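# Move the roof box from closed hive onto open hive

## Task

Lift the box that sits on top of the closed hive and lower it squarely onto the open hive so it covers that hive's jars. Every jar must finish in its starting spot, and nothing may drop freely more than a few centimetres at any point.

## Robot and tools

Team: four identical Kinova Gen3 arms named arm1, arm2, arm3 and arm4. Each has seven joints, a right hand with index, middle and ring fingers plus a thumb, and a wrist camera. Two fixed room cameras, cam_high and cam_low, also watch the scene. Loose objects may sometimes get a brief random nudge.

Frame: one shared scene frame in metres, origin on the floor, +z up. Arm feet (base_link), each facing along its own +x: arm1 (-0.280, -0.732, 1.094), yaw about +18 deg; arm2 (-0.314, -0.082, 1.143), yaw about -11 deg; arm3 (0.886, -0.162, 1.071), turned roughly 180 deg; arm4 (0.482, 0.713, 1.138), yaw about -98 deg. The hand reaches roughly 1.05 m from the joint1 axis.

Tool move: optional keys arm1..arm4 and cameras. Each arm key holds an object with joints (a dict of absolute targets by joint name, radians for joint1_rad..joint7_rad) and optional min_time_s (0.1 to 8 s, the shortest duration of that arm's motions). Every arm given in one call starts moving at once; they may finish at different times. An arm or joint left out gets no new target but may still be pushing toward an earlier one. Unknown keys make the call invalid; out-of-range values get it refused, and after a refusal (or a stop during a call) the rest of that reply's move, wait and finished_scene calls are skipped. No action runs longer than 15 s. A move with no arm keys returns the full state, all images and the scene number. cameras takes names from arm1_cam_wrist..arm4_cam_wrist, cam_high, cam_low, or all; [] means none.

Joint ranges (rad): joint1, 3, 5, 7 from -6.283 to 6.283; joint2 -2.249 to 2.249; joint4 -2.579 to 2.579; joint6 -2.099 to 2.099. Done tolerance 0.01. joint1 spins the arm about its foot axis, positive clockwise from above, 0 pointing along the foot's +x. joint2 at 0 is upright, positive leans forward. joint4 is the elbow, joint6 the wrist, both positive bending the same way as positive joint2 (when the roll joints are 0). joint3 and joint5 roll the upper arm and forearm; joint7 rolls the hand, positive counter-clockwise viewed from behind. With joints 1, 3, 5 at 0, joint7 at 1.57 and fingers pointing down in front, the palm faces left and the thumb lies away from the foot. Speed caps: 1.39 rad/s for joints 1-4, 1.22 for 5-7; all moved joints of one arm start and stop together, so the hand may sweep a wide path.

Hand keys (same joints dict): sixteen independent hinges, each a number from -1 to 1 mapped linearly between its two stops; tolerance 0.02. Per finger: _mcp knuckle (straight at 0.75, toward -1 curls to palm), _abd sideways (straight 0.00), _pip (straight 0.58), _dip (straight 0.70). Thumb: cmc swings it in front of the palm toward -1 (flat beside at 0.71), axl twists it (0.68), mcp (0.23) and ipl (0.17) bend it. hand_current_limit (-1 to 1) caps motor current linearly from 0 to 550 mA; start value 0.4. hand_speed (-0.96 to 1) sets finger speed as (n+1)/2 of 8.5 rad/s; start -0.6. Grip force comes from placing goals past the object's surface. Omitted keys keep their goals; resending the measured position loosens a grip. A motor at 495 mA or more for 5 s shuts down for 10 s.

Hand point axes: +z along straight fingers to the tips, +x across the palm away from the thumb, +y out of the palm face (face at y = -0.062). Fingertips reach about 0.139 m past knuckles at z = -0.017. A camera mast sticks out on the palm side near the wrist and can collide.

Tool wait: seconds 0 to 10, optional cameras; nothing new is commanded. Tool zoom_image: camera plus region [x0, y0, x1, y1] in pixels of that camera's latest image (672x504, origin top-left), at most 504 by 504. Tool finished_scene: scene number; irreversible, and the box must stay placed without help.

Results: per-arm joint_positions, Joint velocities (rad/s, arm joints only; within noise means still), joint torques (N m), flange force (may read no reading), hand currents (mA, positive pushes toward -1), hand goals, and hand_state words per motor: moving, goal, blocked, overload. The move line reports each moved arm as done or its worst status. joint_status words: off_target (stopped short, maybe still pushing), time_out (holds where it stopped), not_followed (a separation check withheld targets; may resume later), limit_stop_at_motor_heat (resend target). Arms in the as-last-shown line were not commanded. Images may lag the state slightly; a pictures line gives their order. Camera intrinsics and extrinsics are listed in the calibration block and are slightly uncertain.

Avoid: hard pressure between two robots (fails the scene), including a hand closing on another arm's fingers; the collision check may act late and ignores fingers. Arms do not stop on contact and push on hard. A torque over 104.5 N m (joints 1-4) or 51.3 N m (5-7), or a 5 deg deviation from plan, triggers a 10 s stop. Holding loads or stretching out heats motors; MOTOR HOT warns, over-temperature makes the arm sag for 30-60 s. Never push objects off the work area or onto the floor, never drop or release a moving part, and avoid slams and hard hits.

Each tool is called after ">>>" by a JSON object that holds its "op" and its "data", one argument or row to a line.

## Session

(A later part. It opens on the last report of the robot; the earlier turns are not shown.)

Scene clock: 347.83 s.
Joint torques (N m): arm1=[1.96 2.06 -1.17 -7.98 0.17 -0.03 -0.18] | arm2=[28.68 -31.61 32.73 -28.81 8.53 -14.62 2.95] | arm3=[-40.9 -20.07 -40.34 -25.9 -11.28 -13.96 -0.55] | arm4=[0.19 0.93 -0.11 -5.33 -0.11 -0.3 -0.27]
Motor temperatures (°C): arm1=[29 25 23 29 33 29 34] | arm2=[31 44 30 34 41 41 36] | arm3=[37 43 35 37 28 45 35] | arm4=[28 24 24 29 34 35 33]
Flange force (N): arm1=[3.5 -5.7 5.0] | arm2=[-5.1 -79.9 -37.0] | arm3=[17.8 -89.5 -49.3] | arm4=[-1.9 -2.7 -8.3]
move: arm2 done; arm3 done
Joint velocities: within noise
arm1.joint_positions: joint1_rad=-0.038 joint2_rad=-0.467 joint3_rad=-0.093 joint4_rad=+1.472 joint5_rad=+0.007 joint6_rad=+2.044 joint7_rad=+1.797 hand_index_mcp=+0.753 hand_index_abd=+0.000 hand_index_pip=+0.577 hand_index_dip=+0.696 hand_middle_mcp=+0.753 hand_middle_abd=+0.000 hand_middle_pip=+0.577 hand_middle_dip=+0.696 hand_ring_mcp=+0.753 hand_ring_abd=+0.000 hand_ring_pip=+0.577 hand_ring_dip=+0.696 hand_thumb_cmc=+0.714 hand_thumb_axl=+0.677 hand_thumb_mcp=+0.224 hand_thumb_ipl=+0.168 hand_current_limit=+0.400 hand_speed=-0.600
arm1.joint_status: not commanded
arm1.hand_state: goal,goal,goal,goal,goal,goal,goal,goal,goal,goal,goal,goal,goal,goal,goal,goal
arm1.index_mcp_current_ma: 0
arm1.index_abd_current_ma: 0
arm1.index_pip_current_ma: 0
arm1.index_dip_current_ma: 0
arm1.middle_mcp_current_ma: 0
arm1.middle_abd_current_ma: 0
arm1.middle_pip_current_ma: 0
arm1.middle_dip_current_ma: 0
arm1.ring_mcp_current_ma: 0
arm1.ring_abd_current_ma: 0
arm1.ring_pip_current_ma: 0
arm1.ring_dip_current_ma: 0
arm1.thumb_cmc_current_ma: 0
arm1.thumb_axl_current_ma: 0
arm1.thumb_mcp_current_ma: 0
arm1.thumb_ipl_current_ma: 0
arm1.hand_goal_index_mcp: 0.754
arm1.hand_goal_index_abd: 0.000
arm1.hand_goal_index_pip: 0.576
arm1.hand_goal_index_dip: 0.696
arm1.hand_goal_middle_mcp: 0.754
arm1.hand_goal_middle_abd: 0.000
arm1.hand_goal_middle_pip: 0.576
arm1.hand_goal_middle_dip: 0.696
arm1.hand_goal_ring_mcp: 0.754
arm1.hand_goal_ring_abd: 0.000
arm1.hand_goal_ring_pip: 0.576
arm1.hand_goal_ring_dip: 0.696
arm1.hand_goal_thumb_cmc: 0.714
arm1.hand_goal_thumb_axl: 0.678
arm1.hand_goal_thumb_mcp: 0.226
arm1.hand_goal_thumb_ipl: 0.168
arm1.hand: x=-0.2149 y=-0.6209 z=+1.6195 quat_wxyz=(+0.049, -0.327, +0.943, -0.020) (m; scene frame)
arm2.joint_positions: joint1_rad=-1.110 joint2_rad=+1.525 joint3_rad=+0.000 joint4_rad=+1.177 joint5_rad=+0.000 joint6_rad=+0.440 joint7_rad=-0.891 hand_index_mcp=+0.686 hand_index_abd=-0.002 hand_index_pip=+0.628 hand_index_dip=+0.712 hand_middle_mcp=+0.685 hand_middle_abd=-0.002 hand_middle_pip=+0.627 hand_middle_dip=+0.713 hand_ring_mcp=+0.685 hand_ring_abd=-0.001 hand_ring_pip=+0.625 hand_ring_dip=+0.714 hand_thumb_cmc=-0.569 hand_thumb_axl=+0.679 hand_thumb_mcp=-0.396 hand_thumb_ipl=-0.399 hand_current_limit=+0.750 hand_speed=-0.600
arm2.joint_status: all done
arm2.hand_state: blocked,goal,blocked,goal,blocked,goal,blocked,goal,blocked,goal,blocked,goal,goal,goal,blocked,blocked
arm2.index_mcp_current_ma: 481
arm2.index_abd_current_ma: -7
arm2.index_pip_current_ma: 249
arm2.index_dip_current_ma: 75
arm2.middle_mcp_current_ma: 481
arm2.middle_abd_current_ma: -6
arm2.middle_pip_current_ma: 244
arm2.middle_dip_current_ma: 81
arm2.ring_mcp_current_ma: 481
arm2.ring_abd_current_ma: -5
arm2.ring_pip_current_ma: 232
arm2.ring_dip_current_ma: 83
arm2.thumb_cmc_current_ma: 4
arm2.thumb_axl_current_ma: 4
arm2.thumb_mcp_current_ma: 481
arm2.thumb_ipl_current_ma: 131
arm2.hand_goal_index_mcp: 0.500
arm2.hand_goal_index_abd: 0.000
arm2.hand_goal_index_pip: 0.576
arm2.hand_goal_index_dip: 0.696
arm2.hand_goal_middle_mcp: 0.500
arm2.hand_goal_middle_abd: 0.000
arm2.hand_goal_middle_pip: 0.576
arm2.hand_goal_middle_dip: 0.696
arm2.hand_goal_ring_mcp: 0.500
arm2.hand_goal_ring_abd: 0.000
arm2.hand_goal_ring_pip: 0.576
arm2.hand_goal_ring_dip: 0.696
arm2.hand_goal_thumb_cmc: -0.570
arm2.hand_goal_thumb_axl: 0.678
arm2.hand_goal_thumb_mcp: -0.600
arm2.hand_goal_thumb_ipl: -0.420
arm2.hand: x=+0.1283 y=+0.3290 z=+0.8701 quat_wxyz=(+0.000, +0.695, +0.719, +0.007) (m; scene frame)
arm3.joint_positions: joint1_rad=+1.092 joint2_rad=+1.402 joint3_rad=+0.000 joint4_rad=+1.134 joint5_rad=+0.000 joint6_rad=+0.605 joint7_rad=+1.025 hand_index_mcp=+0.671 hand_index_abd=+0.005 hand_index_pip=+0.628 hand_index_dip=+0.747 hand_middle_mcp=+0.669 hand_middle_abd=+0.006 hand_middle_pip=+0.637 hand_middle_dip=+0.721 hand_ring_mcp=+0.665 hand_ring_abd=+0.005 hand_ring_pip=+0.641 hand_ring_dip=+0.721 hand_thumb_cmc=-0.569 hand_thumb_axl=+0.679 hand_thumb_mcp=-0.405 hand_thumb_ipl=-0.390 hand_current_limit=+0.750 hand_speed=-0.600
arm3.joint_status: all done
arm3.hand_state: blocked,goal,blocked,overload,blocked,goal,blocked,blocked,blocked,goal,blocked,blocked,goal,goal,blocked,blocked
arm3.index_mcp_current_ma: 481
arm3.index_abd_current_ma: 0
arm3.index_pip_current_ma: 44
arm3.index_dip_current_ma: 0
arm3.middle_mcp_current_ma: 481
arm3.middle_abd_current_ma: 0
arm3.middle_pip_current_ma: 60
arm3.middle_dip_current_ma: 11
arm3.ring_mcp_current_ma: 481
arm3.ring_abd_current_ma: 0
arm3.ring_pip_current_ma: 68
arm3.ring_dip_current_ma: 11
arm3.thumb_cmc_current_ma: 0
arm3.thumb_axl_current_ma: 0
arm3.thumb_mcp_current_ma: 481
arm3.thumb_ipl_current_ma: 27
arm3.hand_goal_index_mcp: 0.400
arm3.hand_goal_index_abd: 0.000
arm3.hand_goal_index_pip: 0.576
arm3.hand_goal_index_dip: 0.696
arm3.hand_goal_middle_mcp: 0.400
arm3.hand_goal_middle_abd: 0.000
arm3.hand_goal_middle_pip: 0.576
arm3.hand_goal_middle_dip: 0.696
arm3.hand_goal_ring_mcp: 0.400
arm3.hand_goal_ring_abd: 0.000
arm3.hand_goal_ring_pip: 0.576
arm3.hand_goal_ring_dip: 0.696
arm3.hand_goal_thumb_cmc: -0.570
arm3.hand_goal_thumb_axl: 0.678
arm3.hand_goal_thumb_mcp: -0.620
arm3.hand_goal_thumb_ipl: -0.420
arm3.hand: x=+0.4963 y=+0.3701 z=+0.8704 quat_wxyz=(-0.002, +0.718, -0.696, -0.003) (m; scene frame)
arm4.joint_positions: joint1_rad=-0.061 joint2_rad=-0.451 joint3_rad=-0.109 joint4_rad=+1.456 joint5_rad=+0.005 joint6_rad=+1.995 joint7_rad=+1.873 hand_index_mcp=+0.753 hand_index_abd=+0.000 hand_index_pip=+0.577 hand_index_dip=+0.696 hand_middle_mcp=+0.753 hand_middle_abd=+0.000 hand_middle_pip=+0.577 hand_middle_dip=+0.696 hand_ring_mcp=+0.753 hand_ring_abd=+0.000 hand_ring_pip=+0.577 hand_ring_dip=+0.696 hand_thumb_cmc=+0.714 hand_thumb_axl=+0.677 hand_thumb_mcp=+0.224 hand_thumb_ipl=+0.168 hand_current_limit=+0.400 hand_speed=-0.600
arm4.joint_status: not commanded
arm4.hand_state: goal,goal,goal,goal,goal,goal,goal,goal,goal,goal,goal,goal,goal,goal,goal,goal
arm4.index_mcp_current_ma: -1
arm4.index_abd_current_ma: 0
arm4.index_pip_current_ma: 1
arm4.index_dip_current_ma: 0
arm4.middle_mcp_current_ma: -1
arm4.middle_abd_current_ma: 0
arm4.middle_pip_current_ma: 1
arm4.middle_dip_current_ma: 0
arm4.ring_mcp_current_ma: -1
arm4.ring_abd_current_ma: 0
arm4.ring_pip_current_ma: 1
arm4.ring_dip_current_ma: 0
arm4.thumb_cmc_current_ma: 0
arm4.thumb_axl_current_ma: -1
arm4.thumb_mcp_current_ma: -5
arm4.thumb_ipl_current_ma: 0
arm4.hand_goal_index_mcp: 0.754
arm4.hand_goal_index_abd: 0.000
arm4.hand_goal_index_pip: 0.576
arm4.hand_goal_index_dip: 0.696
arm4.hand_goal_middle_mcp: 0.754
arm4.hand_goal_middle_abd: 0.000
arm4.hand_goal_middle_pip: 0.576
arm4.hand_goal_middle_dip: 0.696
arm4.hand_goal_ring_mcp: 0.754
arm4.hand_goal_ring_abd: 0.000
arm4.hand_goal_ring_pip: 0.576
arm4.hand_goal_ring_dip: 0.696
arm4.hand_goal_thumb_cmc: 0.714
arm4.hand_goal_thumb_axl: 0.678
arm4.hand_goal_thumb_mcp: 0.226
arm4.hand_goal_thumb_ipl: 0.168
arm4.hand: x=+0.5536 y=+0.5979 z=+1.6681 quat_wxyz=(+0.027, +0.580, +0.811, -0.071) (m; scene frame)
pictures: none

>>> {"op": "wait", "data": {
  "seconds": 0.1,
  "cameras": ["cam_high","cam_low","arm3_cam_wrist","arm2_cam_wrist"]
}}

>>> {"op": "zoom_image", "data": {
  "camera": "cam_high",
  "region": [322, 176, 352, 201]
}}

>>> {"op": "zoom_image", "data": {
  "camera": "cam_high",
  "region": [420, 184, 450, 209]
}}

>>> {"op": "zoom_image", "data": {
  "camera": "cam_low",
  "region": [415, 284, 445, 309]
}}

Scene clock: 350.23 s.
Joint torques (N m): arm1=[1.98 2.09 -1.18 -7.93 0.15 0.02 -0.18] | arm2=[28.64 -31.65 32.78 -28.83 8.53 -14.62 2.95] | arm3=[-40.93 -19.85 -40.42 -25.85 -11.27 -14 -0.53] | arm4=[0.15 1.03 -0.15 -5.31 -0.08 -0.31 -0.27]
Motor temperatures (°C): arm1=[29 25 23 29 33 29 34] | arm2=[32 44 30 34 41 41 36] | arm3=[37 43 35 37 28 45 35] | arm4=[28 24 24 29 34 35 33]
Flange force (N): arm1=[3.5 -5.7 5.0] | arm2=[-5.1 -79.9 -37.0] | arm3=[17.7 -89.5 -49.7] | arm4=[-1.7 -2.7 -8.3]
Joint velocities: within noise
arm1.joint_positions: joint1_rad=-0.038 joint2_rad=-0.467 joint3_rad=-0.093 joint4_rad=+1.472 joint5_rad=+0.007 joint6_rad=+2.044 joint7_rad=+1.797 hand_index_mcp=+0.753 hand_index_abd=+0.000 hand_index_pip=+0.577 hand_index_dip=+0.696 hand_middle_mcp=+0.753 hand_middle_abd=+0.000 hand_middle_pip=+0.577 hand_middle_dip=+0.696 hand_ring_mcp=+0.753 hand_ring_abd=+0.000 hand_ring_pip=+0.577 hand_ring_dip=+0.696 hand_thumb_cmc=+0.714 hand_thumb_axl=+0.677 hand_thumb_mcp=+0.224 hand_thumb_ipl=+0.168 hand_current_limit=+0.400 hand_speed=-0.600
arm1.joint_status: not commanded
arm1.hand_state: goal,goal,goal,goal,goal,goal,goal,goal,goal,goal,goal,goal,goal,goal,goal,goal
arm1.index_mcp_current_ma: 0
arm1.index_abd_current_ma: 0
arm1.index_pip_current_ma: 0
arm1.index_dip_current_ma: 0
arm1.middle_mcp_current_ma: 0
arm1.middle_abd_current_ma: 0
arm1.middle_pip_current_ma: 0
arm1.middle_dip_current_ma: 0
arm1.ring_mcp_current_ma: 0
arm1.ring_abd_current_ma: 0
arm1.ring_pip_current_ma: 0
arm1.ring_dip_current_ma: 0
arm1.thumb_cmc_current_ma: 0
arm1.thumb_axl_current_ma: 0
arm1.thumb_mcp_current_ma: 0
arm1.thumb_ipl_current_ma: 0
arm1.hand_goal_index_mcp: 0.754
arm1.hand_goal_index_abd: 0.000
arm1.hand_goal_index_pip: 0.576
arm1.hand_goal_index_dip: 0.696
arm1.hand_goal_middle_mcp: 0.754
arm1.hand_goal_middle_abd: 0.000
arm1.hand_goal_middle_pip: 0.576
arm1.hand_goal_middle_dip: 0.696
arm1.hand_goal_ring_mcp: 0.754
arm1.hand_goal_ring_abd: 0.000
arm1.hand_goal_ring_pip: 0.576
arm1.hand_goal_ring_dip: 0.696
arm1.hand_goal_thumb_cmc: 0.714
arm1.hand_goal_thumb_axl: 0.678
arm1.hand_goal_thumb_mcp: 0.226
arm1.hand_goal_thumb_ipl: 0.168
arm1.hand: x=-0.2149 y=-0.6209 z=+1.6195 quat_wxyz=(+0.049, -0.327, +0.943, -0.020) (m; scene frame)
arm2.joint_positions: joint1_rad=-1.110 joint2_rad=+1.525 joint3_rad=+0.000 joint4_rad=+1.177 joint5_rad=+0.000 joint6_rad=+0.440 joint7_rad=-0.891 hand_index_mcp=+0.686 hand_index_abd=-0.002 hand_index_pip=+0.628 hand_index_dip=+0.712 hand_middle_mcp=+0.685 hand_middle_abd=-0.002 hand_middle_pip=+0.627 hand_middle_dip=+0.713 hand_ring_mcp=+0.685 hand_ring_abd=-0.001 hand_ring_pip=+0.625 hand_ring_dip=+0.714 hand_thumb_cmc=-0.569 hand_thumb_axl=+0.679 hand_thumb_mcp=-0.396 hand_thumb_ipl=-0.399 hand_current_limit=+0.750 hand_speed=-0.600
arm2.joint_status: all done
arm2.hand_state: blocked,goal,blocked,goal,blocked,goal,blocked,goal,blocked,goal,blocked,goal,goal,goal,blocked,blocked
arm2.index_mcp_current_ma: 481
arm2.index_abd_current_ma: -7
arm2.index_pip_current_ma: 249
arm2.index_dip_current_ma: 75
arm2.middle_mcp_current_ma: 481
arm2.middle_abd_current_ma: -6
arm2.middle_pip_current_ma: 244
arm2.middle_dip_current_ma: 81
arm2.ring_mcp_current_ma: 481
arm2.ring_abd_current_ma: -5
arm2.ring_pip_current_ma: 232
arm2.ring_dip_current_ma: 83
arm2.thumb_cmc_current_ma: 4
arm2.thumb_axl_current_ma: 4
arm2.thumb_mcp_current_ma: 481
arm2.thumb_ipl_current_ma: 131
arm2.hand_goal_index_mcp: 0.500
arm2.hand_goal_index_abd: 0.000
arm2.hand_goal_index_pip: 0.576
arm2.hand_goal_index_dip: 0.696
arm2.hand_goal_middle_mcp: 0.500
arm2.hand_goal_middle_abd: 0.000
arm2.hand_goal_middle_pip: 0.576
arm2.hand_goal_middle_dip: 0.696
arm2.hand_goal_ring_mcp: 0.500
arm2.hand_goal_ring_abd: 0.000
arm2.hand_goal_ring_pip: 0.576
arm2.hand_goal_ring_dip: 0.696
arm2.hand_goal_thumb_cmc: -0.570
arm2.hand_goal_thumb_axl: 0.678
arm2.hand_goal_thumb_mcp: -0.600
arm2.hand_goal_thumb_ipl: -0.420
arm2.hand: x=+0.1283 y=+0.3290 z=+0.8701 quat_wxyz=(+0.000, +0.695, +0.719, +0.007) (m; scene frame)
arm3.joint_positions: joint1_rad=+1.092 joint2_rad=+1.402 joint3_rad=+0.000 joint4_rad=+1.134 joint5_rad=+0.000 joint6_rad=+0.605 joint7_rad=+1.025 hand_index_mcp=+0.671 hand_index_abd=+0.005 hand_index_pip=+0.628 hand_index_dip=+0.747 hand_middle_mcp=+0.669 hand_middle_abd=+0.006 hand_middle_pip=+0.637 hand_middle_dip=+0.721 hand_ring_mcp=+0.665 hand_ring_abd=+0.005 hand_ring_pip=+0.641 hand_ring_dip=+0.721 hand_thumb_cmc=-0.569 hand_thumb_axl=+0.679 hand_thumb_mcp=-0.405 hand_thumb_ipl=-0.390 hand_current_limit=+0.750 hand_speed=-0.600
arm3.joint_status: all done
arm3.hand_state: blocked,goal,blocked,overload,blocked,goal,blocked,blocked,blocked,goal,blocked,blocked,goal,goal,blocked,blocked
arm3.index_mcp_current_ma: 481
arm3.index_abd_current_ma: 0
arm3.index_pip_current_ma: 44
arm3.index_dip_current_ma: 0
arm3.middle_mcp_current_ma: 481
arm3.middle_abd_current_ma: 0
arm3.middle_pip_current_ma: 60
arm3.middle_dip_current_ma: 11
arm3.ring_mcp_current_ma: 481
arm3.ring_abd_current_ma: 0
arm3.ring_pip_current_ma: 68
arm3.ring_dip_current_ma: 11
arm3.thumb_cmc_current_ma: 0
arm3.thumb_axl_current_ma: 0
arm3.thumb_mcp_current_ma: 481
arm3.thumb_ipl_current_ma: 27
arm3.hand_goal_index_mcp: 0.400
arm3.hand_goal_index_abd: 0.000
arm3.hand_goal_index_pip: 0.576
arm3.hand_goal_index_dip: 0.696
arm3.hand_goal_middle_mcp: 0.400
arm3.hand_goal_middle_abd: 0.000
arm3.hand_goal_middle_pip: 0.576
arm3.hand_goal_middle_dip: 0.696
arm3.hand_goal_ring_mcp: 0.400
arm3.hand_goal_ring_abd: 0.000
arm3.hand_goal_ring_pip: 0.576
arm3.hand_goal_ring_dip: 0.696
arm3.hand_goal_thumb_cmc: -0.570
arm3.hand_goal_thumb_axl: 0.678
arm3.hand_goal_thumb_mcp: -0.620
arm3.hand_goal_thumb_ipl: -0.420
arm3.hand: x=+0.4964 y=+0.3700 z=+0.8704 quat_wxyz=(-0.002, +0.718, -0.696, -0.002) (m; scene frame)
arm4.joint_positions: joint1_rad=-0.061 joint2_rad=-0.451 joint3_rad=-0.109 joint4_rad=+1.456 joint5_rad=+0.005 joint6_rad=+1.995 joint7_rad=+1.873 hand_index_mcp=+0.753 hand_index_abd=+0.000 hand_index_pip=+0.577 hand_index_dip=+0.696 hand_middle_mcp=+0.753 hand_middle_abd=+0.000 hand_middle_pip=+0.577 hand_middle_dip=+0.696 hand_ring_mcp=+0.753 hand_ring_abd=+0.000 hand_ring_pip=+0.577 hand_ring_dip=+0.696 hand_thumb_cmc=+0.714 hand_thumb_axl=+0.677 hand_thumb_mcp=+0.224 hand_thumb_ipl=+0.168 hand_current_limit=+0.400 hand_speed=-0.600
arm4.joint_status: not commanded
arm4.hand_state: goal,goal,goal,goal,goal,goal,goal,goal,goal,goal,goal,goal,goal,goal,goal,goal
arm4.index_mcp_current_ma: -1
arm4.index_abd_current_ma: 0
arm4.index_pip_current_ma: 1
arm4.index_dip_current_ma: 0
arm4.middle_mcp_current_ma: -1
arm4.middle_abd_current_ma: 0
arm4.middle_pip_current_ma: 1
arm4.middle_dip_current_ma: 0
arm4.ring_mcp_current_ma: -1
arm4.ring_abd_current_ma: 0
arm4.ring_pip_current_ma: 1
arm4.ring_dip_current_ma: 0
arm4.thumb_cmc_current_ma: 0
arm4.thumb_axl_current_ma: -1
arm4.thumb_mcp_current_ma: -5
arm4.thumb_ipl_current_ma: 0
arm4.hand_goal_index_mcp: 0.754
arm4.hand_goal_index_abd: 0.000
arm4.hand_goal_index_pip: 0.576
arm4.hand_goal_index_dip: 0.696
arm4.hand_goal_middle_mcp: 0.754
arm4.hand_goal_middle_abd: 0.000
arm4.hand_goal_middle_pip: 0.576
arm4.hand_goal_middle_dip: 0.696
arm4.hand_goal_ring_mcp: 0.754
arm4.hand_goal_ring_abd: 0.000
arm4.hand_goal_ring_pip: 0.576
arm4.hand_goal_ring_dip: 0.696
arm4.hand_goal_thumb_cmc: 0.714
arm4.hand_goal_thumb_axl: 0.678
arm4.hand_goal_thumb_mcp: 0.226
arm4.hand_goal_thumb_ipl: 0.168
arm4.hand: x=+0.5536 y=+0.5979 z=+1.6681 quat_wxyz=(+0.027, +0.580, +0.811, -0.071) (m; scene frame)
wait: 0.10 s; at rest from the start
pictures: arm2_cam_wrist, arm3_cam_wrist, cam_high, cam_low
camera_calibration:
arm2_cam_wrist: T_world_to_cam=[[0.649348, -0.760476, 0.00487366, 0.189297], [-0.508937, -0.429787, 0.745833, -0.500208], [-0.565093, -0.486785, -0.666116, 0.93437], [0, 0, 0, 1]] pos_world=[0.150512, 0.38381, 0.994547]
arm3_cam_wrist: T_world_to_cam=[[-0.66873, 0.742599, -0.036707, 0.126448], [0.485197, 0.473277, 0.73525, -1.10314], [0.563368, 0.473873, -0.676801, 0.259926], [0, 0, 0, 1]] pos_world=[0.473366, 0.305018, 0.991644]

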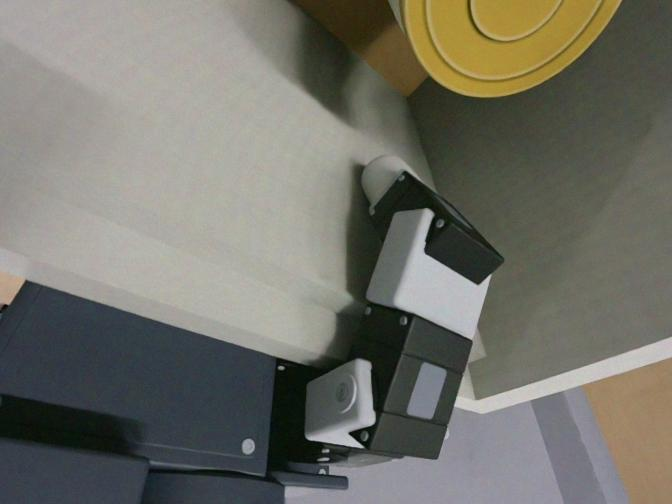

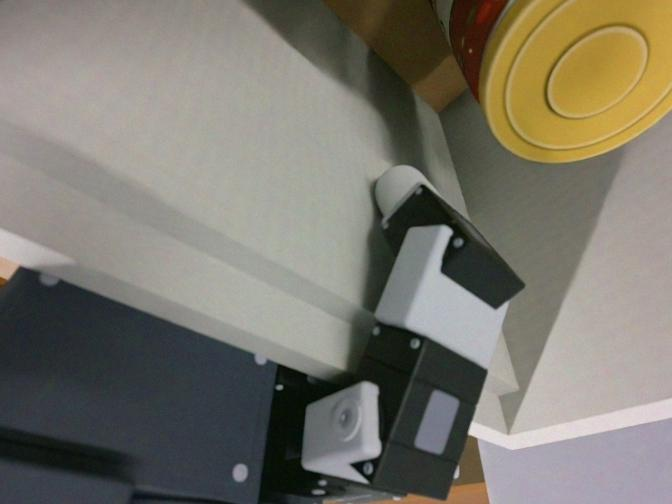

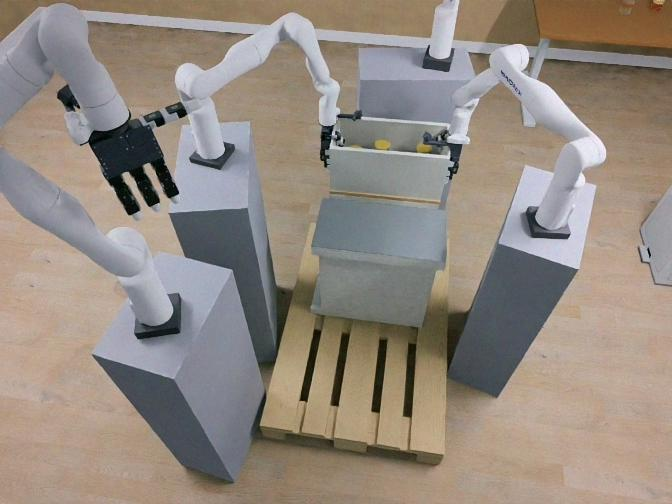

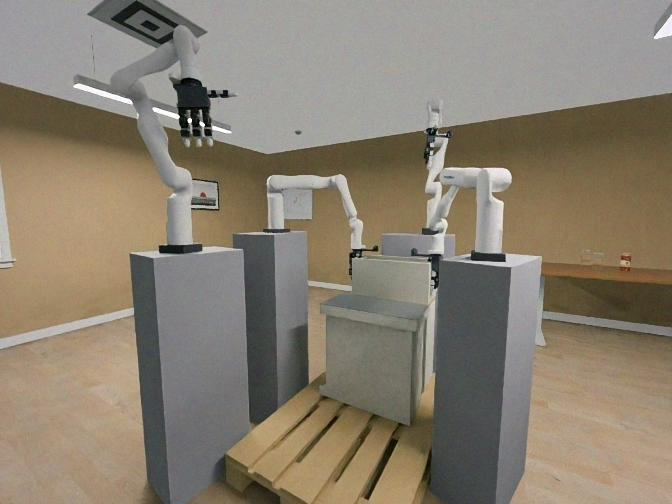

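Scaled by 16.800 from the camera's 672x504 image, which has a finer 960x720 frame.

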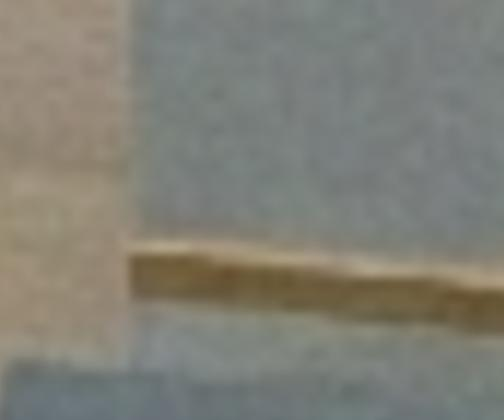

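Scaled by 16.800 from the camera's 672x504 image, which has a finer 960x720 frame.

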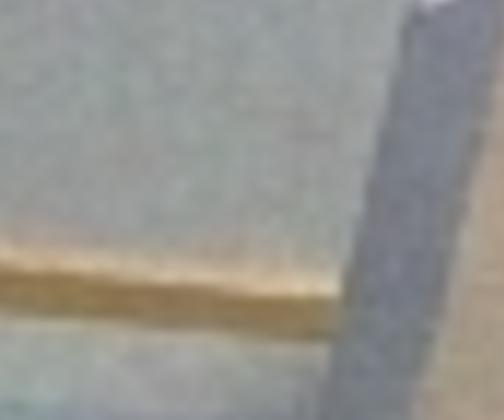

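Scaled by 16.800 from the camera's 672x504 image, which has a finer 960x720 frame.

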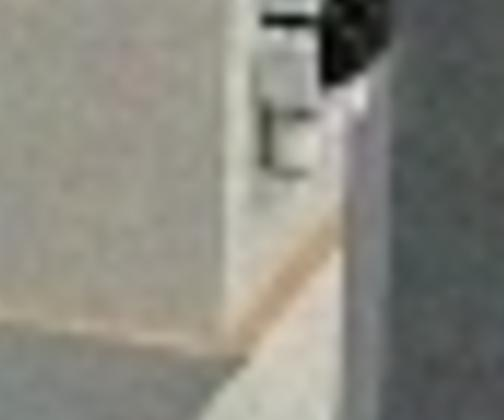

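>>> {"op": "move", "data": {
  "arm2": {"joints":{"joint2_rad":1.5084,"joint4_rad":1.1914,"joint6_rad":0.4418},"min_time_s":1.0},
  "arm3": {"joints":{"joint2_rad":1.3872,"joint4_rad":1.1447,"joint6_rad":0.6097},"min_time_s":1.0}
}}

>>> {"op": "move", "data": {
  "arm2": {"joints":{"joint1_rad":-1.1053,"joint2_rad":1.5047,"joint4_rad":1.2058,"joint6_rad":0.4311,"joint7_rad":-0.8912},"min_time_s":1.0},
  "arm3": {"joints":{"joint1_rad":1.0863,"joint2_rad":1.3788,"joint4_rad":1.1720,"joint6_rad":0.5908,"joint7_rad":1.0142},"min_time_s":1.0},
  "cameras": ["cam_high","cam_low"]
}}

>>> {"op": "zoom_image", "data": {
  "camera": "cam_high",
  "region": [322, 176, 352, 201]
}}

>>> {"op": "zoom_image", "data": {
  "camera": "cam_high",
  "region": [420, 184, 450, 209]
}}

Scene clock: 374.30 s.
Joint torques (N m): arm1=[1.97 2.1 -1.19 -7.92 0.18 -0.01 -0.19] | arm2=[23.11 -52.34 28.09 -28.27 6.91 -10.77 1.99] | arm3=[-32.05 -46.46 -31.89 -26.01 -8.95 -9.16 0.48] | arm4=[0.15 0.97 -0.1 -5.37 -0.11 -0.3 -0.21]
Motor temperatures (°C): arm1=[29 25 23 29 33 29 34] | arm2=[33 43 32 33 41 40 36] | arm3=[38 42 36 36 28 45 35] | arm4=[28 24 24 29 34 35 33]
Flange force (N): arm1=[3.5 -5.8 4.9] | arm2=[-3.2 -62.7 13.7] | arm3=[6.5 -64.5 10.9] | arm4=[-1.9 -2.4 -8.1]
move: arm2 done; arm3 done
Joint velocities: within noise
arm1, arm4: as last shown
arm2.joint_positions: joint1_rad=-1.110 joint2_rad=+1.510 joint3_rad=+0.000 joint4_rad=+1.191 joint5_rad=+0.000 joint6_rad=+0.442 joint7_rad=-0.891 hand_index_mcp=+0.686 hand_index_abd=-0.002 hand_index_pip=+0.628 hand_index_dip=+0.713 hand_middle_mcp=+0.685 hand_middle_abd=-0.002 hand_middle_pip=+0.627 hand_middle_dip=+0.713 hand_ring_mcp=+0.685 hand_ring_abd=-0.002 hand_ring_pip=+0.625 hand_ring_dip=+0.714 hand_thumb_cmc=-0.569 hand_thumb_axl=+0.679 hand_thumb_mcp=-0.396 hand_thumb_ipl=-0.399 hand_current_limit=+0.750 hand_speed=-0.600
arm2.joint_status: all done
arm2.hand_state: blocked,goal,blocked,goal,blocked,goal,blocked,goal,blocked,goal,blocked,goal,goal,goal,blocked,blocked
arm2.index_mcp_current_ma: 481
arm2.index_abd_current_ma: -9
arm2.index_pip_current_ma: 250
arm2.index_dip_current_ma: 77
arm2.middle_mcp_current_ma: 481
arm2.middle_abd_current_ma: -9
arm2.middle_pip_current_ma: 246
arm2.middle_dip_current_ma: 81
arm2.ring_mcp_current_ma: 481
arm2.ring_abd_current_ma: -7
arm2.ring_pip_current_ma: 234
arm2.ring_dip_current_ma: 83
arm2.thumb_cmc_current_ma: 4
arm2.thumb_axl_current_ma: 3
arm2.thumb_mcp_current_ma: 481
arm2.thumb_ipl_current_ma: 133
arm2.hand_goal_index_mcp: 0.500
arm2.hand_goal_index_abd: 0.000
arm2.hand_goal_index_pip: 0.576
arm2.hand_goal_index_dip: 0.696
arm2.hand_goal_middle_mcp: 0.500
arm2.hand_goal_middle_abd: 0.000
arm2.hand_goal_middle_pip: 0.576
arm2.hand_goal_middle_dip: 0.696
arm2.hand_goal_ring_mcp: 0.500
arm2.hand_goal_ring_abd: 0.000
arm2.hand_goal_ring_pip: 0.576
arm2.hand_goal_ring_dip: 0.696
arm2.hand_goal_thumb_cmc: -0.570
arm2.hand_goal_thumb_axl: 0.678
arm2.hand_goal_thumb_mcp: -0.600
arm2.hand_goal_thumb_ipl: -0.420
arm2.hand: x=+0.1276 y=+0.3280 z=+0.8759 quat_wxyz=(+0.000, +0.695, +0.719, +0.006) (m; scene frame)
arm3.joint_positions: joint1_rad=+1.092 joint2_rad=+1.387 joint3_rad=+0.000 joint4_rad=+1.145 joint5_rad=+0.000 joint6_rad=+0.610 joint7_rad=+1.025 hand_index_mcp=+0.671 hand_index_abd=+0.006 hand_index_pip=+0.628 hand_index_dip=+0.749 hand_middle_mcp=+0.669 hand_middle_abd=+0.006 hand_middle_pip=+0.637 hand_middle_dip=+0.721 hand_ring_mcp=+0.665 hand_ring_abd=+0.006 hand_ring_pip=+0.641 hand_ring_dip=+0.721 hand_thumb_cmc=-0.569 hand_thumb_axl=+0.679 hand_thumb_mcp=-0.405 hand_thumb_ipl=-0.390 hand_current_limit=+0.750 hand_speed=-0.600
arm3.joint_status: all done
arm3.hand_state: blocked,goal,blocked,overload,blocked,goal,blocked,blocked,blocked,goal,blocked,blocked,goal,goal,blocked,blocked
arm3.index_mcp_current_ma: 481
arm3.index_abd_current_ma: 0
arm3.index_pip_current_ma: 44
arm3.index_dip_current_ma: 0
arm3.middle_mcp_current_ma: 481
arm3.middle_abd_current_ma: 1
arm3.middle_pip_current_ma: 60
arm3.middle_dip_current_ma: 11
arm3.ring_mcp_current_ma: 481
arm3.ring_abd_current_ma: 1
arm3.ring_pip_current_ma: 68
arm3.ring_dip_current_ma: 11
arm3.thumb_cmc_current_ma: 0
arm3.thumb_axl_current_ma: 0
arm3.thumb_mcp_current_ma: 481
arm3.thumb_ipl_current_ma: 28
arm3.hand_goal_index_mcp: 0.400
arm3.hand_goal_index_abd: 0.000
arm3.hand_goal_index_pip: 0.576
arm3.hand_goal_index_dip: 0.696
arm3.hand_goal_middle_mcp: 0.400
arm3.hand_goal_middle_abd: 0.000
arm3.hand_goal_middle_pip: 0.576
arm3.hand_goal_middle_dip: 0.696
arm3.hand_goal_ring_mcp: 0.400
arm3.hand_goal_ring_abd: 0.000
arm3.hand_goal_ring_pip: 0.576
arm3.hand_goal_ring_dip: 0.696
arm3.hand_goal_thumb_cmc: -0.570
arm3.hand_goal_thumb_axl: 0.678
arm3.hand_goal_thumb_mcp: -0.620
arm3.hand_goal_thumb_ipl: -0.420
arm3.hand: x=+0.4964 y=+0.3700 z=+0.8774 quat_wxyz=(-0.002, +0.718, -0.696, -0.002) (m; scene frame)
pictures: none

Scene clock: 375.60 s.
Joint torques (N m): arm1=[1.96 2.05 -1.12 -7.93 0.17 0.02 -0.18] | arm2=[22.71 -52.35 27.98 -28.32 6.87 -10.81 2.07] | arm3=[-31.53 -46.15 -31.7 -25.91 -8.48 -9.18 0.51] | arm4=[0.23 0.97 -0.09 -5.33 -0.06 -0.34 -0.24]
Motor temperatures (°C): arm1=[29 25 23 29 33 29 34] | arm2=[33 43 32 33 41 40 36] | arm3=[38 42 36 36 28 45 35] | arm4=[28 24 24 29 34 35 33]
Flange force (N): arm1=[3.3 -5.5 5.0] | arm2=[-3.6 -62.6 13.9] | arm3=[5.9 -64.0 10.8] | arm4=[-1.9 -2.4 -8.4]
move: arm2 done; arm3 done
Joint velocities: within noise
arm1, arm4: as last shown
arm2.joint_positions: joint1_rad=-1.105 joint2_rad=+1.506 joint3_rad=+0.000 joint4_rad=+1.206 joint5_rad=+0.000 joint6_rad=+0.431 joint7_rad=-0.891 hand_index_mcp=+0.686 hand_index_abd=-0.002 hand_index_pip=+0.628 hand_index_dip=+0.714 hand_middle_mcp=+0.685 hand_middle_abd=-0.002 hand_middle_pip=+0.627 hand_middle_dip=+0.714 hand_ring_mcp=+0.685 hand_ring_abd=-0.002 hand_ring_pip=+0.625 hand_ring_dip=+0.715 hand_thumb_cmc=-0.569 hand_thumb_axl=+0.679 hand_thumb_mcp=-0.396 hand_thumb_ipl=-0.399 hand_current_limit=+0.750 hand_speed=-0.600
arm2.joint_status: all done
arm2.hand_state: blocked,goal,blocked,goal,blocked,goal,blocked,goal,blocked,goal,blocked,goal,goal,goal,blocked,blocked
arm2.index_mcp_current_ma: 481
arm2.index_abd_current_ma: -8
arm2.index_pip_current_ma: 250
arm2.index_dip_current_ma: 84
arm2.middle_mcp_current_ma: 481
arm2.middle_abd_current_ma: -7
arm2.middle_pip_current_ma: 246
arm2.middle_dip_current_ma: 87
arm2.ring_mcp_current_ma: 481
arm2.ring_abd_current_ma: -6
arm2.ring_pip_current_ma: 234
arm2.ring_dip_current_ma: 89
arm2.thumb_cmc_current_ma: 4
arm2.thumb_axl_current_ma: 4
arm2.thumb_mcp_current_ma: 481
arm2.thumb_ipl_current_ma: 133
arm2.hand_goal_index_mcp: 0.500
arm2.hand_goal_index_abd: 0.000
arm2.hand_goal_index_pip: 0.576
arm2.hand_goal_index_dip: 0.696
arm2.hand_goal_middle_mcp: 0.500
arm2.hand_goal_middle_abd: 0.000
arm2.hand_goal_middle_pip: 0.576
arm2.hand_goal_middle_dip: 0.696
arm2.hand_goal_ring_mcp: 0.500
arm2.hand_goal_ring_abd: 0.000
arm2.hand_goal_ring_pip: 0.576
arm2.hand_goal_ring_dip: 0.696
arm2.hand_goal_thumb_cmc: -0.570
arm2.hand_goal_thumb_axl: 0.678
arm2.hand_goal_thumb_mcp: -0.600
arm2.hand_goal_thumb_ipl: -0.420
arm2.hand: x=+0.1275 y=+0.3237 z=+0.8761 quat_wxyz=(+0.000, +0.697, +0.717, +0.006) (m; scene frame)
arm3.joint_positions: joint1_rad=+1.086 joint2_rad=+1.379 joint3_rad=+0.000 joint4_rad=+1.172 joint5_rad=+0.000 joint6_rad=+0.591 joint7_rad=+1.014 hand_index_mcp=+0.671 hand_index_abd=+0.005 hand_index_pip=+0.628 hand_index_dip=+0.749 hand_middle_mcp=+0.669 hand_middle_abd=+0.006 hand_middle_pip=+0.637 hand_middle_dip=+0.721 hand_ring_mcp=+0.665 hand_ring_abd=+0.006 hand_ring_pip=+0.641 hand_ring_dip=+0.721 hand_thumb_cmc=-0.569 hand_thumb_axl=+0.679 hand_thumb_mcp=-0.405 hand_thumb_ipl=-0.390 hand_current_limit=+0.750 hand_speed=-0.600
arm3.joint_status: all done
arm3.hand_state: blocked,goal,blocked,overload,blocked,goal,blocked,blocked,blocked,goal,blocked,blocked,goal,goal,blocked,blocked
arm3.index_mcp_current_ma: 481
arm3.index_abd_current_ma: 0
arm3.index_pip_current_ma: 44
arm3.index_dip_current_ma: 0
arm3.middle_mcp_current_ma: 481
arm3.middle_abd_current_ma: 1
arm3.middle_pip_current_ma: 60
arm3.middle_dip_current_ma: 11
arm3.ring_mcp_current_ma: 481
arm3.ring_abd_current_ma: 1
arm3.ring_pip_current_ma: 68
arm3.ring_dip_current_ma: 11
arm3.thumb_cmc_current_ma: 0
arm3.thumb_axl_current_ma: 0
arm3.thumb_mcp_current_ma: 481
arm3.thumb_ipl_current_ma: 28
arm3.hand_goal_index_mcp: 0.400
arm3.hand_goal_index_abd: 0.000
arm3.hand_goal_index_pip: 0.576
arm3.hand_goal_index_dip: 0.696
arm3.hand_goal_middle_mcp: 0.400
arm3.hand_goal_middle_abd: 0.000
arm3.hand_goal_middle_pip: 0.576
arm3.hand_goal_middle_dip: 0.696
arm3.hand_goal_ring_mcp: 0.400
arm3.hand_goal_ring_abd: 0.000
arm3.hand_goal_ring_pip: 0.576
arm3.hand_goal_ring_dip: 0.696
arm3.hand_goal_thumb_cmc: -0.570
arm3.hand_goal_thumb_axl: 0.678
arm3.hand_goal_thumb_mcp: -0.620
arm3.hand_goal_thumb_ipl: -0.420
arm3.hand: x=+0.4964 y=+0.3638 z=+0.8774 quat_wxyz=(-0.002, +0.717, -0.697, -0.002) (m; scene frame)
pictures: cam_high, cam_low

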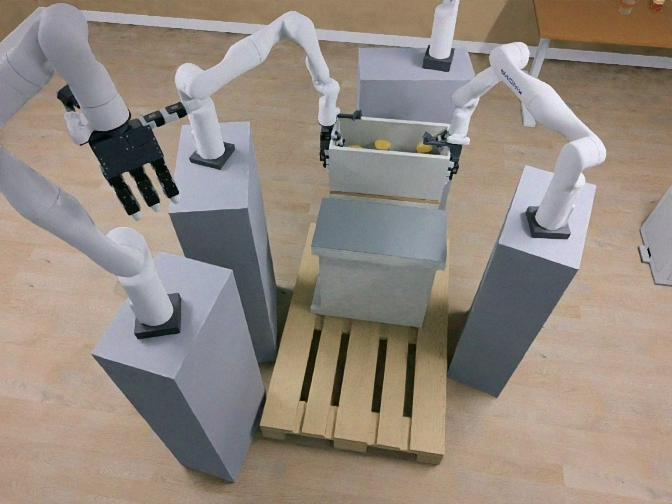

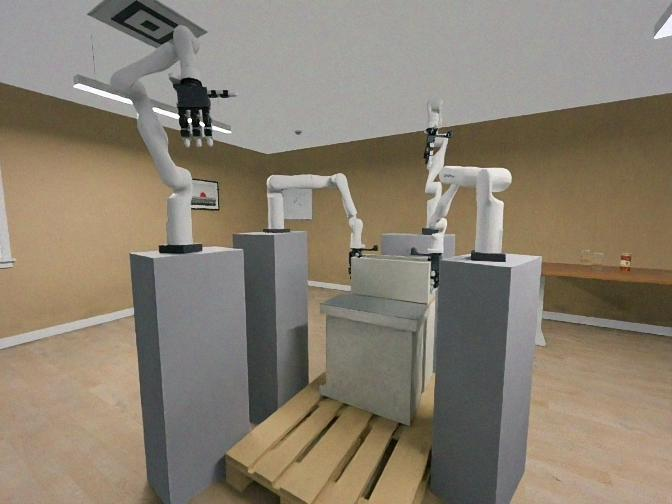

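Scaled by 16.800 from the camera's 672x504 image, which has a finer 960x720 frame.

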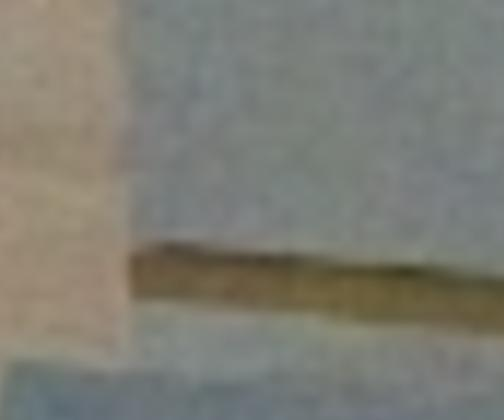

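Scaled by 16.800 from the camera's 672x504 image, which has a finer 960x720 frame.

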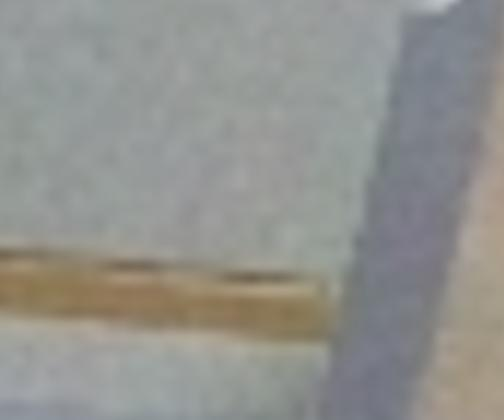

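>>> {"op": "move", "data": {
  "arm2": {"joints":{"joint1_rad":-1.1053,"joint2_rad":1.5070,"joint4_rad":1.2037,"joint6_rad":0.4309,"joint7_rad":-0.8942},"min_time_s":0.9},
  "arm3": {"joints":{"joint1_rad":1.0848,"joint2_rad":1.3789,"joint4_rad":1.1771,"joint6_rad":0.5856,"joint7_rad":1.0097},"min_time_s":0.9}
}}

>>> {"op": "move", "data": {
  "arm2": {"joints":{"joint2_rad":1.5185,"joint4_rad":1.1933,"joint6_rad":0.4299},"min_time_s":1.2},
  "arm3": {"joints":{"joint2_rad":1.3896,"joint4_rad":1.1697,"joint6_rad":0.5823},"min_time_s":1.2},
  "cameras": ["cam_high","cam_low"]
}}

>>> {"op": "zoom_image", "data": {
  "camera": "cam_high",
  "region": [322, 176, 352, 201]
}}

>>> {"op": "zoom_image", "data": {
  "camera": "cam_high",
  "region": [420, 184, 450, 209]
}}

>>> {"op": "zoom_image", "data": {
  "camera": "cam_low",
  "region": [415, 284, 445, 309]
}}

Scene clock: 385.43 s.
Joint torques (N m): arm1=[1.94 2.08 -1.21 -7.98 0.16 0.01 -0.2] | arm2=[24.19 -56.26 30.55 -31.11 8.01 -12.24 2.67] | arm3=[-34.85 -45.35 -34.12 -26.25 -8.72 -9.37 0.64] | arm4=[0.16 0.93 -0.13 -5.37 -0.12 -0.34 -0.32]
Motor temperatures (°C): arm1=[29 25 23 29 33 29 34] | arm2=[34 45 32 33 41 40 36] | arm3=[39 43 36 36 28 45 35] | arm4=[28 24 24 29 34 35 33]
Flange force (N): arm1=[3.6 -5.9 5.2] | arm2=[-4.0 -67.7 16.6] | arm3=[4.5 -69.8 8.5] | arm4=[-1.8 -2.8 -8.2]
move: arm2 done; arm3 done
Joint velocities: arm1=[within noise] | arm2=[-0.001 0.006 0 0 0 -0.001 0.001] | arm3=[within noise] | arm4=[within noise]
arm1, arm4: as last shown
arm2.joint_positions: joint1_rad=-1.105 joint2_rad=+1.506 joint3_rad=+0.000 joint4_rad=+1.204 joint5_rad=+0.000 joint6_rad=+0.431 joint7_rad=-0.894 hand_index_mcp=+0.686 hand_index_abd=-0.001 hand_index_pip=+0.629 hand_index_dip=+0.715 hand_middle_mcp=+0.685 hand_middle_abd=+0.000 hand_middle_pip=+0.628 hand_middle_dip=+0.716 hand_ring_mcp=+0.685 hand_ring_abd=+0.000 hand_ring_pip=+0.625 hand_ring_dip=+0.717 hand_thumb_cmc=-0.569 hand_thumb_axl=+0.679 hand_thumb_mcp=-0.396 hand_thumb_ipl=-0.399 hand_current_limit=+0.750 hand_speed=-0.600
arm2.joint_status: all done
arm2.hand_state: blocked,goal,blocked,goal,blocked,goal,blocked,goal,blocked,goal,blocked,blocked,goal,goal,blocked,blocked
arm2.index_mcp_current_ma: 481
arm2.index_abd_current_ma: -2
arm2.index_pip_current_ma: 252
arm2.index_dip_current_ma: 87
arm2.middle_mcp_current_ma: 481
arm2.middle_abd_current_ma: -1
arm2.middle_pip_current_ma: 247
arm2.middle_dip_current_ma: 94
arm2.ring_mcp_current_ma: 481
arm2.ring_abd_current_ma: 0
arm2.ring_pip_current_ma: 234
arm2.ring_dip_current_ma: 101
arm2.thumb_cmc_current_ma: 4
arm2.thumb_axl_current_ma: 6
arm2.thumb_mcp_current_ma: 481
arm2.thumb_ipl_current_ma: 135
arm2.hand_goal_index_mcp: 0.500
arm2.hand_goal_index_abd: 0.000
arm2.hand_goal_index_pip: 0.576
arm2.hand_goal_index_dip: 0.696
arm2.hand_goal_middle_mcp: 0.500
arm2.hand_goal_middle_abd: 0.000
arm2.hand_goal_middle_pip: 0.576
arm2.hand_goal_middle_dip: 0.696
arm2.hand_goal_ring_mcp: 0.500
arm2.hand_goal_ring_abd: 0.000
arm2.hand_goal_ring_pip: 0.576
arm2.hand_goal_ring_dip: 0.696
arm2.hand_goal_thumb_cmc: -0.570
arm2.hand_goal_thumb_axl: 0.678
arm2.hand_goal_thumb_mcp: -0.600
arm2.hand_goal_thumb_ipl: -0.420
arm2.hand: x=+0.1282 y=+0.3245 z=+0.8765 quat_wxyz=(-0.001, +0.698, +0.716, +0.007) (m; scene frame)
arm3.joint_positions: joint1_rad=+1.085 joint2_rad=+1.379 joint3_rad=+0.000 joint4_rad=+1.177 joint5_rad=+0.000 joint6_rad=+0.586 joint7_rad=+1.010 hand_index_mcp=+0.671 hand_index_abd=+0.005 hand_index_pip=+0.628 hand_index_dip=+0.750 hand_middle_mcp=+0.669 hand_middle_abd=+0.006 hand_middle_pip=+0.637 hand_middle_dip=+0.721 hand_ring_mcp=+0.665 hand_ring_abd=+0.006 hand_ring_pip=+0.641 hand_ring_dip=+0.721 hand_thumb_cmc=-0.569 hand_thumb_axl=+0.679 hand_thumb_mcp=-0.405 hand_thumb_ipl=-0.390 hand_current_limit=+0.750 hand_speed=-0.600
arm3.joint_status: all done
arm3.hand_state: blocked,goal,blocked,overload,blocked,goal,blocked,blocked,blocked,goal,blocked,blocked,goal,goal,blocked,blocked
arm3.index_mcp_current_ma: 481
arm3.index_abd_current_ma: 0
arm3.index_pip_current_ma: 44
arm3.index_dip_current_ma: 0
arm3.middle_mcp_current_ma: 481
arm3.middle_abd_current_ma: 1
arm3.middle_pip_current_ma: 60
arm3.middle_dip_current_ma: 11
arm3.ring_mcp_current_ma: 481
arm3.ring_abd_current_ma: 1
arm3.ring_pip_current_ma: 68
arm3.ring_dip_current_ma: 11
arm3.thumb_cmc_current_ma: 0
arm3.thumb_axl_current_ma: 0
arm3.thumb_mcp_current_ma: 481
arm3.thumb_ipl_current_ma: 28
arm3.hand_goal_index_mcp: 0.400
arm3.hand_goal_index_abd: 0.000
arm3.hand_goal_index_pip: 0.576
arm3.hand_goal_index_dip: 0.696
arm3.hand_goal_middle_mcp: 0.400
arm3.hand_goal_middle_abd: 0.000
arm3.hand_goal_middle_pip: 0.576
arm3.hand_goal_middle_dip: 0.696
arm3.hand_goal_ring_mcp: 0.400
arm3.hand_goal_ring_abd: 0.000
arm3.hand_goal_ring_pip: 0.576
arm3.hand_goal_ring_dip: 0.696
arm3.hand_goal_thumb_cmc: -0.570
arm3.hand_goal_thumb_axl: 0.678
arm3.hand_goal_thumb_mcp: -0.620
arm3.hand_goal_thumb_ipl: -0.420
arm3.hand: x=+0.4964 y=+0.3626 z=+0.8765 quat_wxyz=(-0.002, +0.716, -0.698, -0.003) (m; scene frame)
pictures: none

Scene clock: 386.93 s.
Joint torques (N m): arm1=[1.93 2.06 -1.2 -7.96 0.15 0 -0.16] | arm2=[26.62 -48.61 32.29 -31.68 8.23 -13.16 2.7] | arm3=[-35.41 -33.21 -36.39 -25.18 -10 -10.53 -0.11] | arm4=[0.15 0.92 -0.08 -5.3 -0.08 -0.3 -0.25]
Motor temperatures (°C): arm1=[29 25 23 29 33 29 34] | arm2=[34 45 32 33 41 40 36] | arm3=[39 43 36 36 28 45 35] | arm4=[28 24 24 29 34 35 33]
Flange force (N): arm1=[3.5 -5.7 5.1] | arm2=[-7.1 -76.4 -3.1] | arm3=[10.8 -75.9 -17.3] | arm4=[-2.1 -2.5 -8.4]
move: arm2 done; arm3 done
Joint velocities: within noise
arm1, arm4: as last shown
arm2.joint_positions: joint1_rad=-1.105 joint2_rad=+1.518 joint3_rad=+0.000 joint4_rad=+1.193 joint5_rad=+0.000 joint6_rad=+0.430 joint7_rad=-0.894 hand_index_mcp=+0.686 hand_index_abd=-0.003 hand_index_pip=+0.629 hand_index_dip=+0.715 hand_middle_mcp=+0.685 hand_middle_abd=-0.003 hand_middle_pip=+0.628 hand_middle_dip=+0.716 hand_ring_mcp=+0.685 hand_ring_abd=-0.003 hand_ring_pip=+0.625 hand_ring_dip=+0.717 hand_thumb_cmc=-0.569 hand_thumb_axl=+0.679 hand_thumb_mcp=-0.396 hand_thumb_ipl=-0.398 hand_current_limit=+0.750 hand_speed=-0.600
arm2.joint_status: all done
arm2.hand_state: blocked,goal,blocked,goal,blocked,goal,blocked,goal,blocked,goal,blocked,blocked,goal,goal,blocked,blocked
arm2.index_mcp_current_ma: 481
arm2.index_abd_current_ma: -13
arm2.index_pip_current_ma: 252
arm2.index_dip_current_ma: 88
arm2.middle_mcp_current_ma: 481
arm2.middle_abd_current_ma: -12
arm2.middle_pip_current_ma: 247
arm2.middle_dip_current_ma: 94
arm2.ring_mcp_current_ma: 481
arm2.ring_abd_current_ma: -11
arm2.ring_pip_current_ma: 234
arm2.ring_dip_current_ma: 101
arm2.thumb_cmc_current_ma: 4
arm2.thumb_axl_current_ma: 5
arm2.thumb_mcp_current_ma: 481
arm2.thumb_ipl_current_ma: 137
arm2.hand_goal_index_mcp: 0.500
arm2.hand_goal_index_abd: 0.000
arm2.hand_goal_index_pip: 0.576
arm2.hand_goal_index_dip: 0.696
arm2.hand_goal_middle_mcp: 0.500
arm2.hand_goal_middle_abd: 0.000
arm2.hand_goal_middle_pip: 0.576
arm2.hand_goal_middle_dip: 0.696
arm2.hand_goal_ring_mcp: 0.500
arm2.hand_goal_ring_abd: 0.000
arm2.hand_goal_ring_pip: 0.576
arm2.hand_goal_ring_dip: 0.696
arm2.hand_goal_thumb_cmc: -0.570
arm2.hand_goal_thumb_axl: 0.678
arm2.hand_goal_thumb_mcp: -0.600
arm2.hand_goal_thumb_ipl: -0.420
arm2.hand: x=+0.1281 y=+0.3242 z=+0.8712 quat_wxyz=(+0.000, +0.698, +0.716, +0.007) (m; scene frame)
arm3.joint_positions: joint1_rad=+1.085 joint2_rad=+1.390 joint3_rad=+0.000 joint4_rad=+1.170 joint5_rad=+0.000 joint6_rad=+0.582 joint7_rad=+1.010 hand_index_mcp=+0.671 hand_index_abd=+0.006 hand_index_pip=+0.628 hand_index_dip=+0.749 hand_middle_mcp=+0.669 hand_middle_abd=+0.007 hand_middle_pip=+0.637 hand_middle_dip=+0.721 hand_ring_mcp=+0.665 hand_ring_abd=+0.006 hand_ring_pip=+0.641 hand_ring_dip=+0.721 hand_thumb_cmc=-0.569 hand_thumb_axl=+0.679 hand_thumb_mcp=-0.405 hand_thumb_ipl=-0.390 hand_current_limit=+0.750 hand_speed=-0.600
arm3.joint_status: all done
arm3.hand_state: blocked,goal,blocked,overload,blocked,goal,blocked,blocked,blocked,goal,blocked,blocked,goal,goal,blocked,blocked
arm3.index_mcp_current_ma: 481
arm3.index_abd_current_ma: 1
arm3.index_pip_current_ma: 44
arm3.index_dip_current_ma: 0
arm3.middle_mcp_current_ma: 481
arm3.middle_abd_current_ma: 1
arm3.middle_pip_current_ma: 60
arm3.middle_dip_current_ma: 11
arm3.ring_mcp_current_ma: 481
arm3.ring_abd_current_ma: 1
arm3.ring_pip_current_ma: 68
arm3.ring_dip_current_ma: 11
arm3.thumb_cmc_current_ma: 0
arm3.thumb_axl_current_ma: 0
arm3.thumb_mcp_current_ma: 481
arm3.thumb_ipl_current_ma: 28
arm3.hand_goal_index_mcp: 0.400
arm3.hand_goal_index_abd: 0.000
arm3.hand_goal_index_pip: 0.576
arm3.hand_goal_index_dip: 0.696
arm3.hand_goal_middle_mcp: 0.400
arm3.hand_goal_middle_abd: 0.000
arm3.hand_goal_middle_pip: 0.576
arm3.hand_goal_middle_dip: 0.696
arm3.hand_goal_ring_mcp: 0.400
arm3.hand_goal_ring_abd: 0.000
arm3.hand_goal_ring_pip: 0.576
arm3.hand_goal_ring_dip: 0.696
arm3.hand_goal_thumb_cmc: -0.570
arm3.hand_goal_thumb_axl: 0.678
arm3.hand_goal_thumb_mcp: -0.620
arm3.hand_goal_thumb_ipl: -0.420
arm3.hand: x=+0.4965 y=+0.3625 z=+0.8715 quat_wxyz=(-0.002, +0.716, -0.698, -0.002) (m; scene frame)
pictures: cam_high, cam_low

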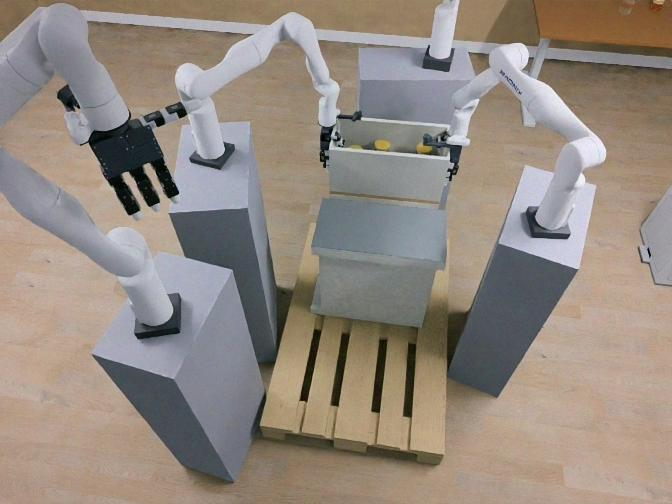

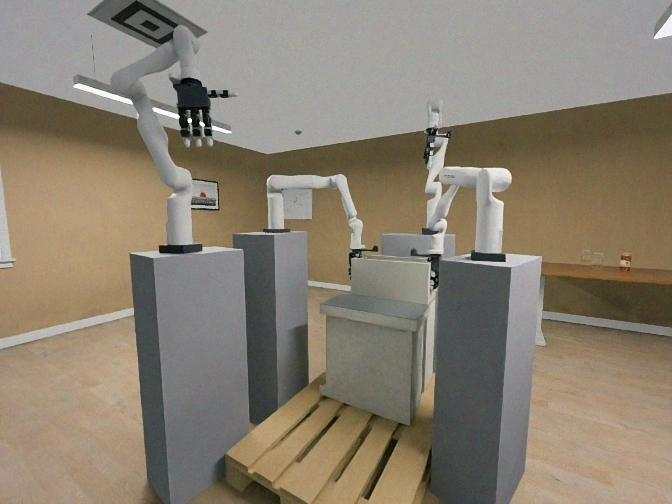

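Scaled by 16.800 from the camera's 672x504 image, which has a finer 960x720 frame.

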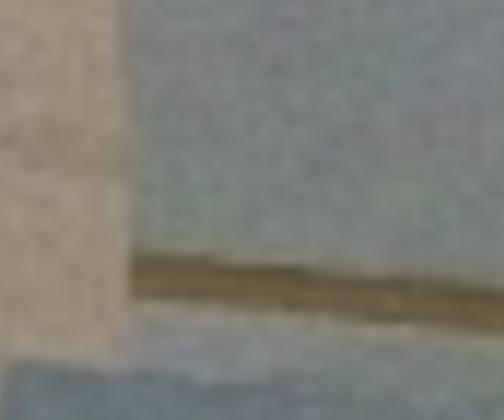

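Scaled by 16.800 from the camera's 672x504 image, which has a finer 960x720 frame.

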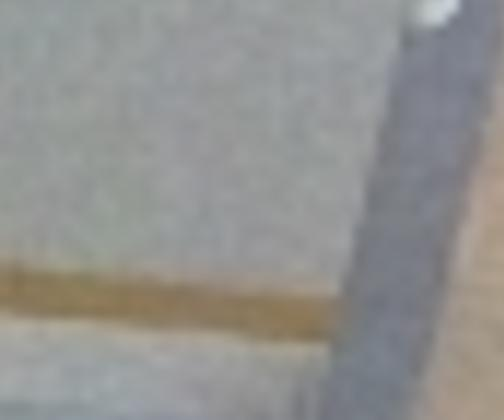

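Scaled by 16.800 from the camera's 672x504 image, which has a finer 960x720 frame.

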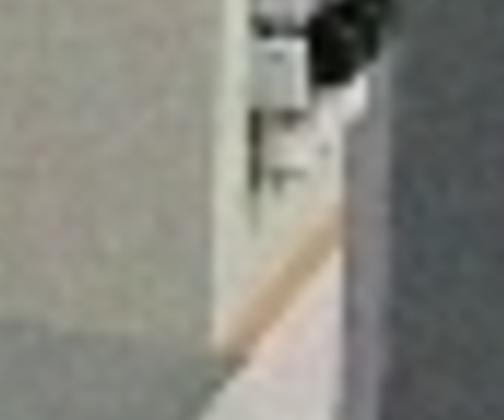

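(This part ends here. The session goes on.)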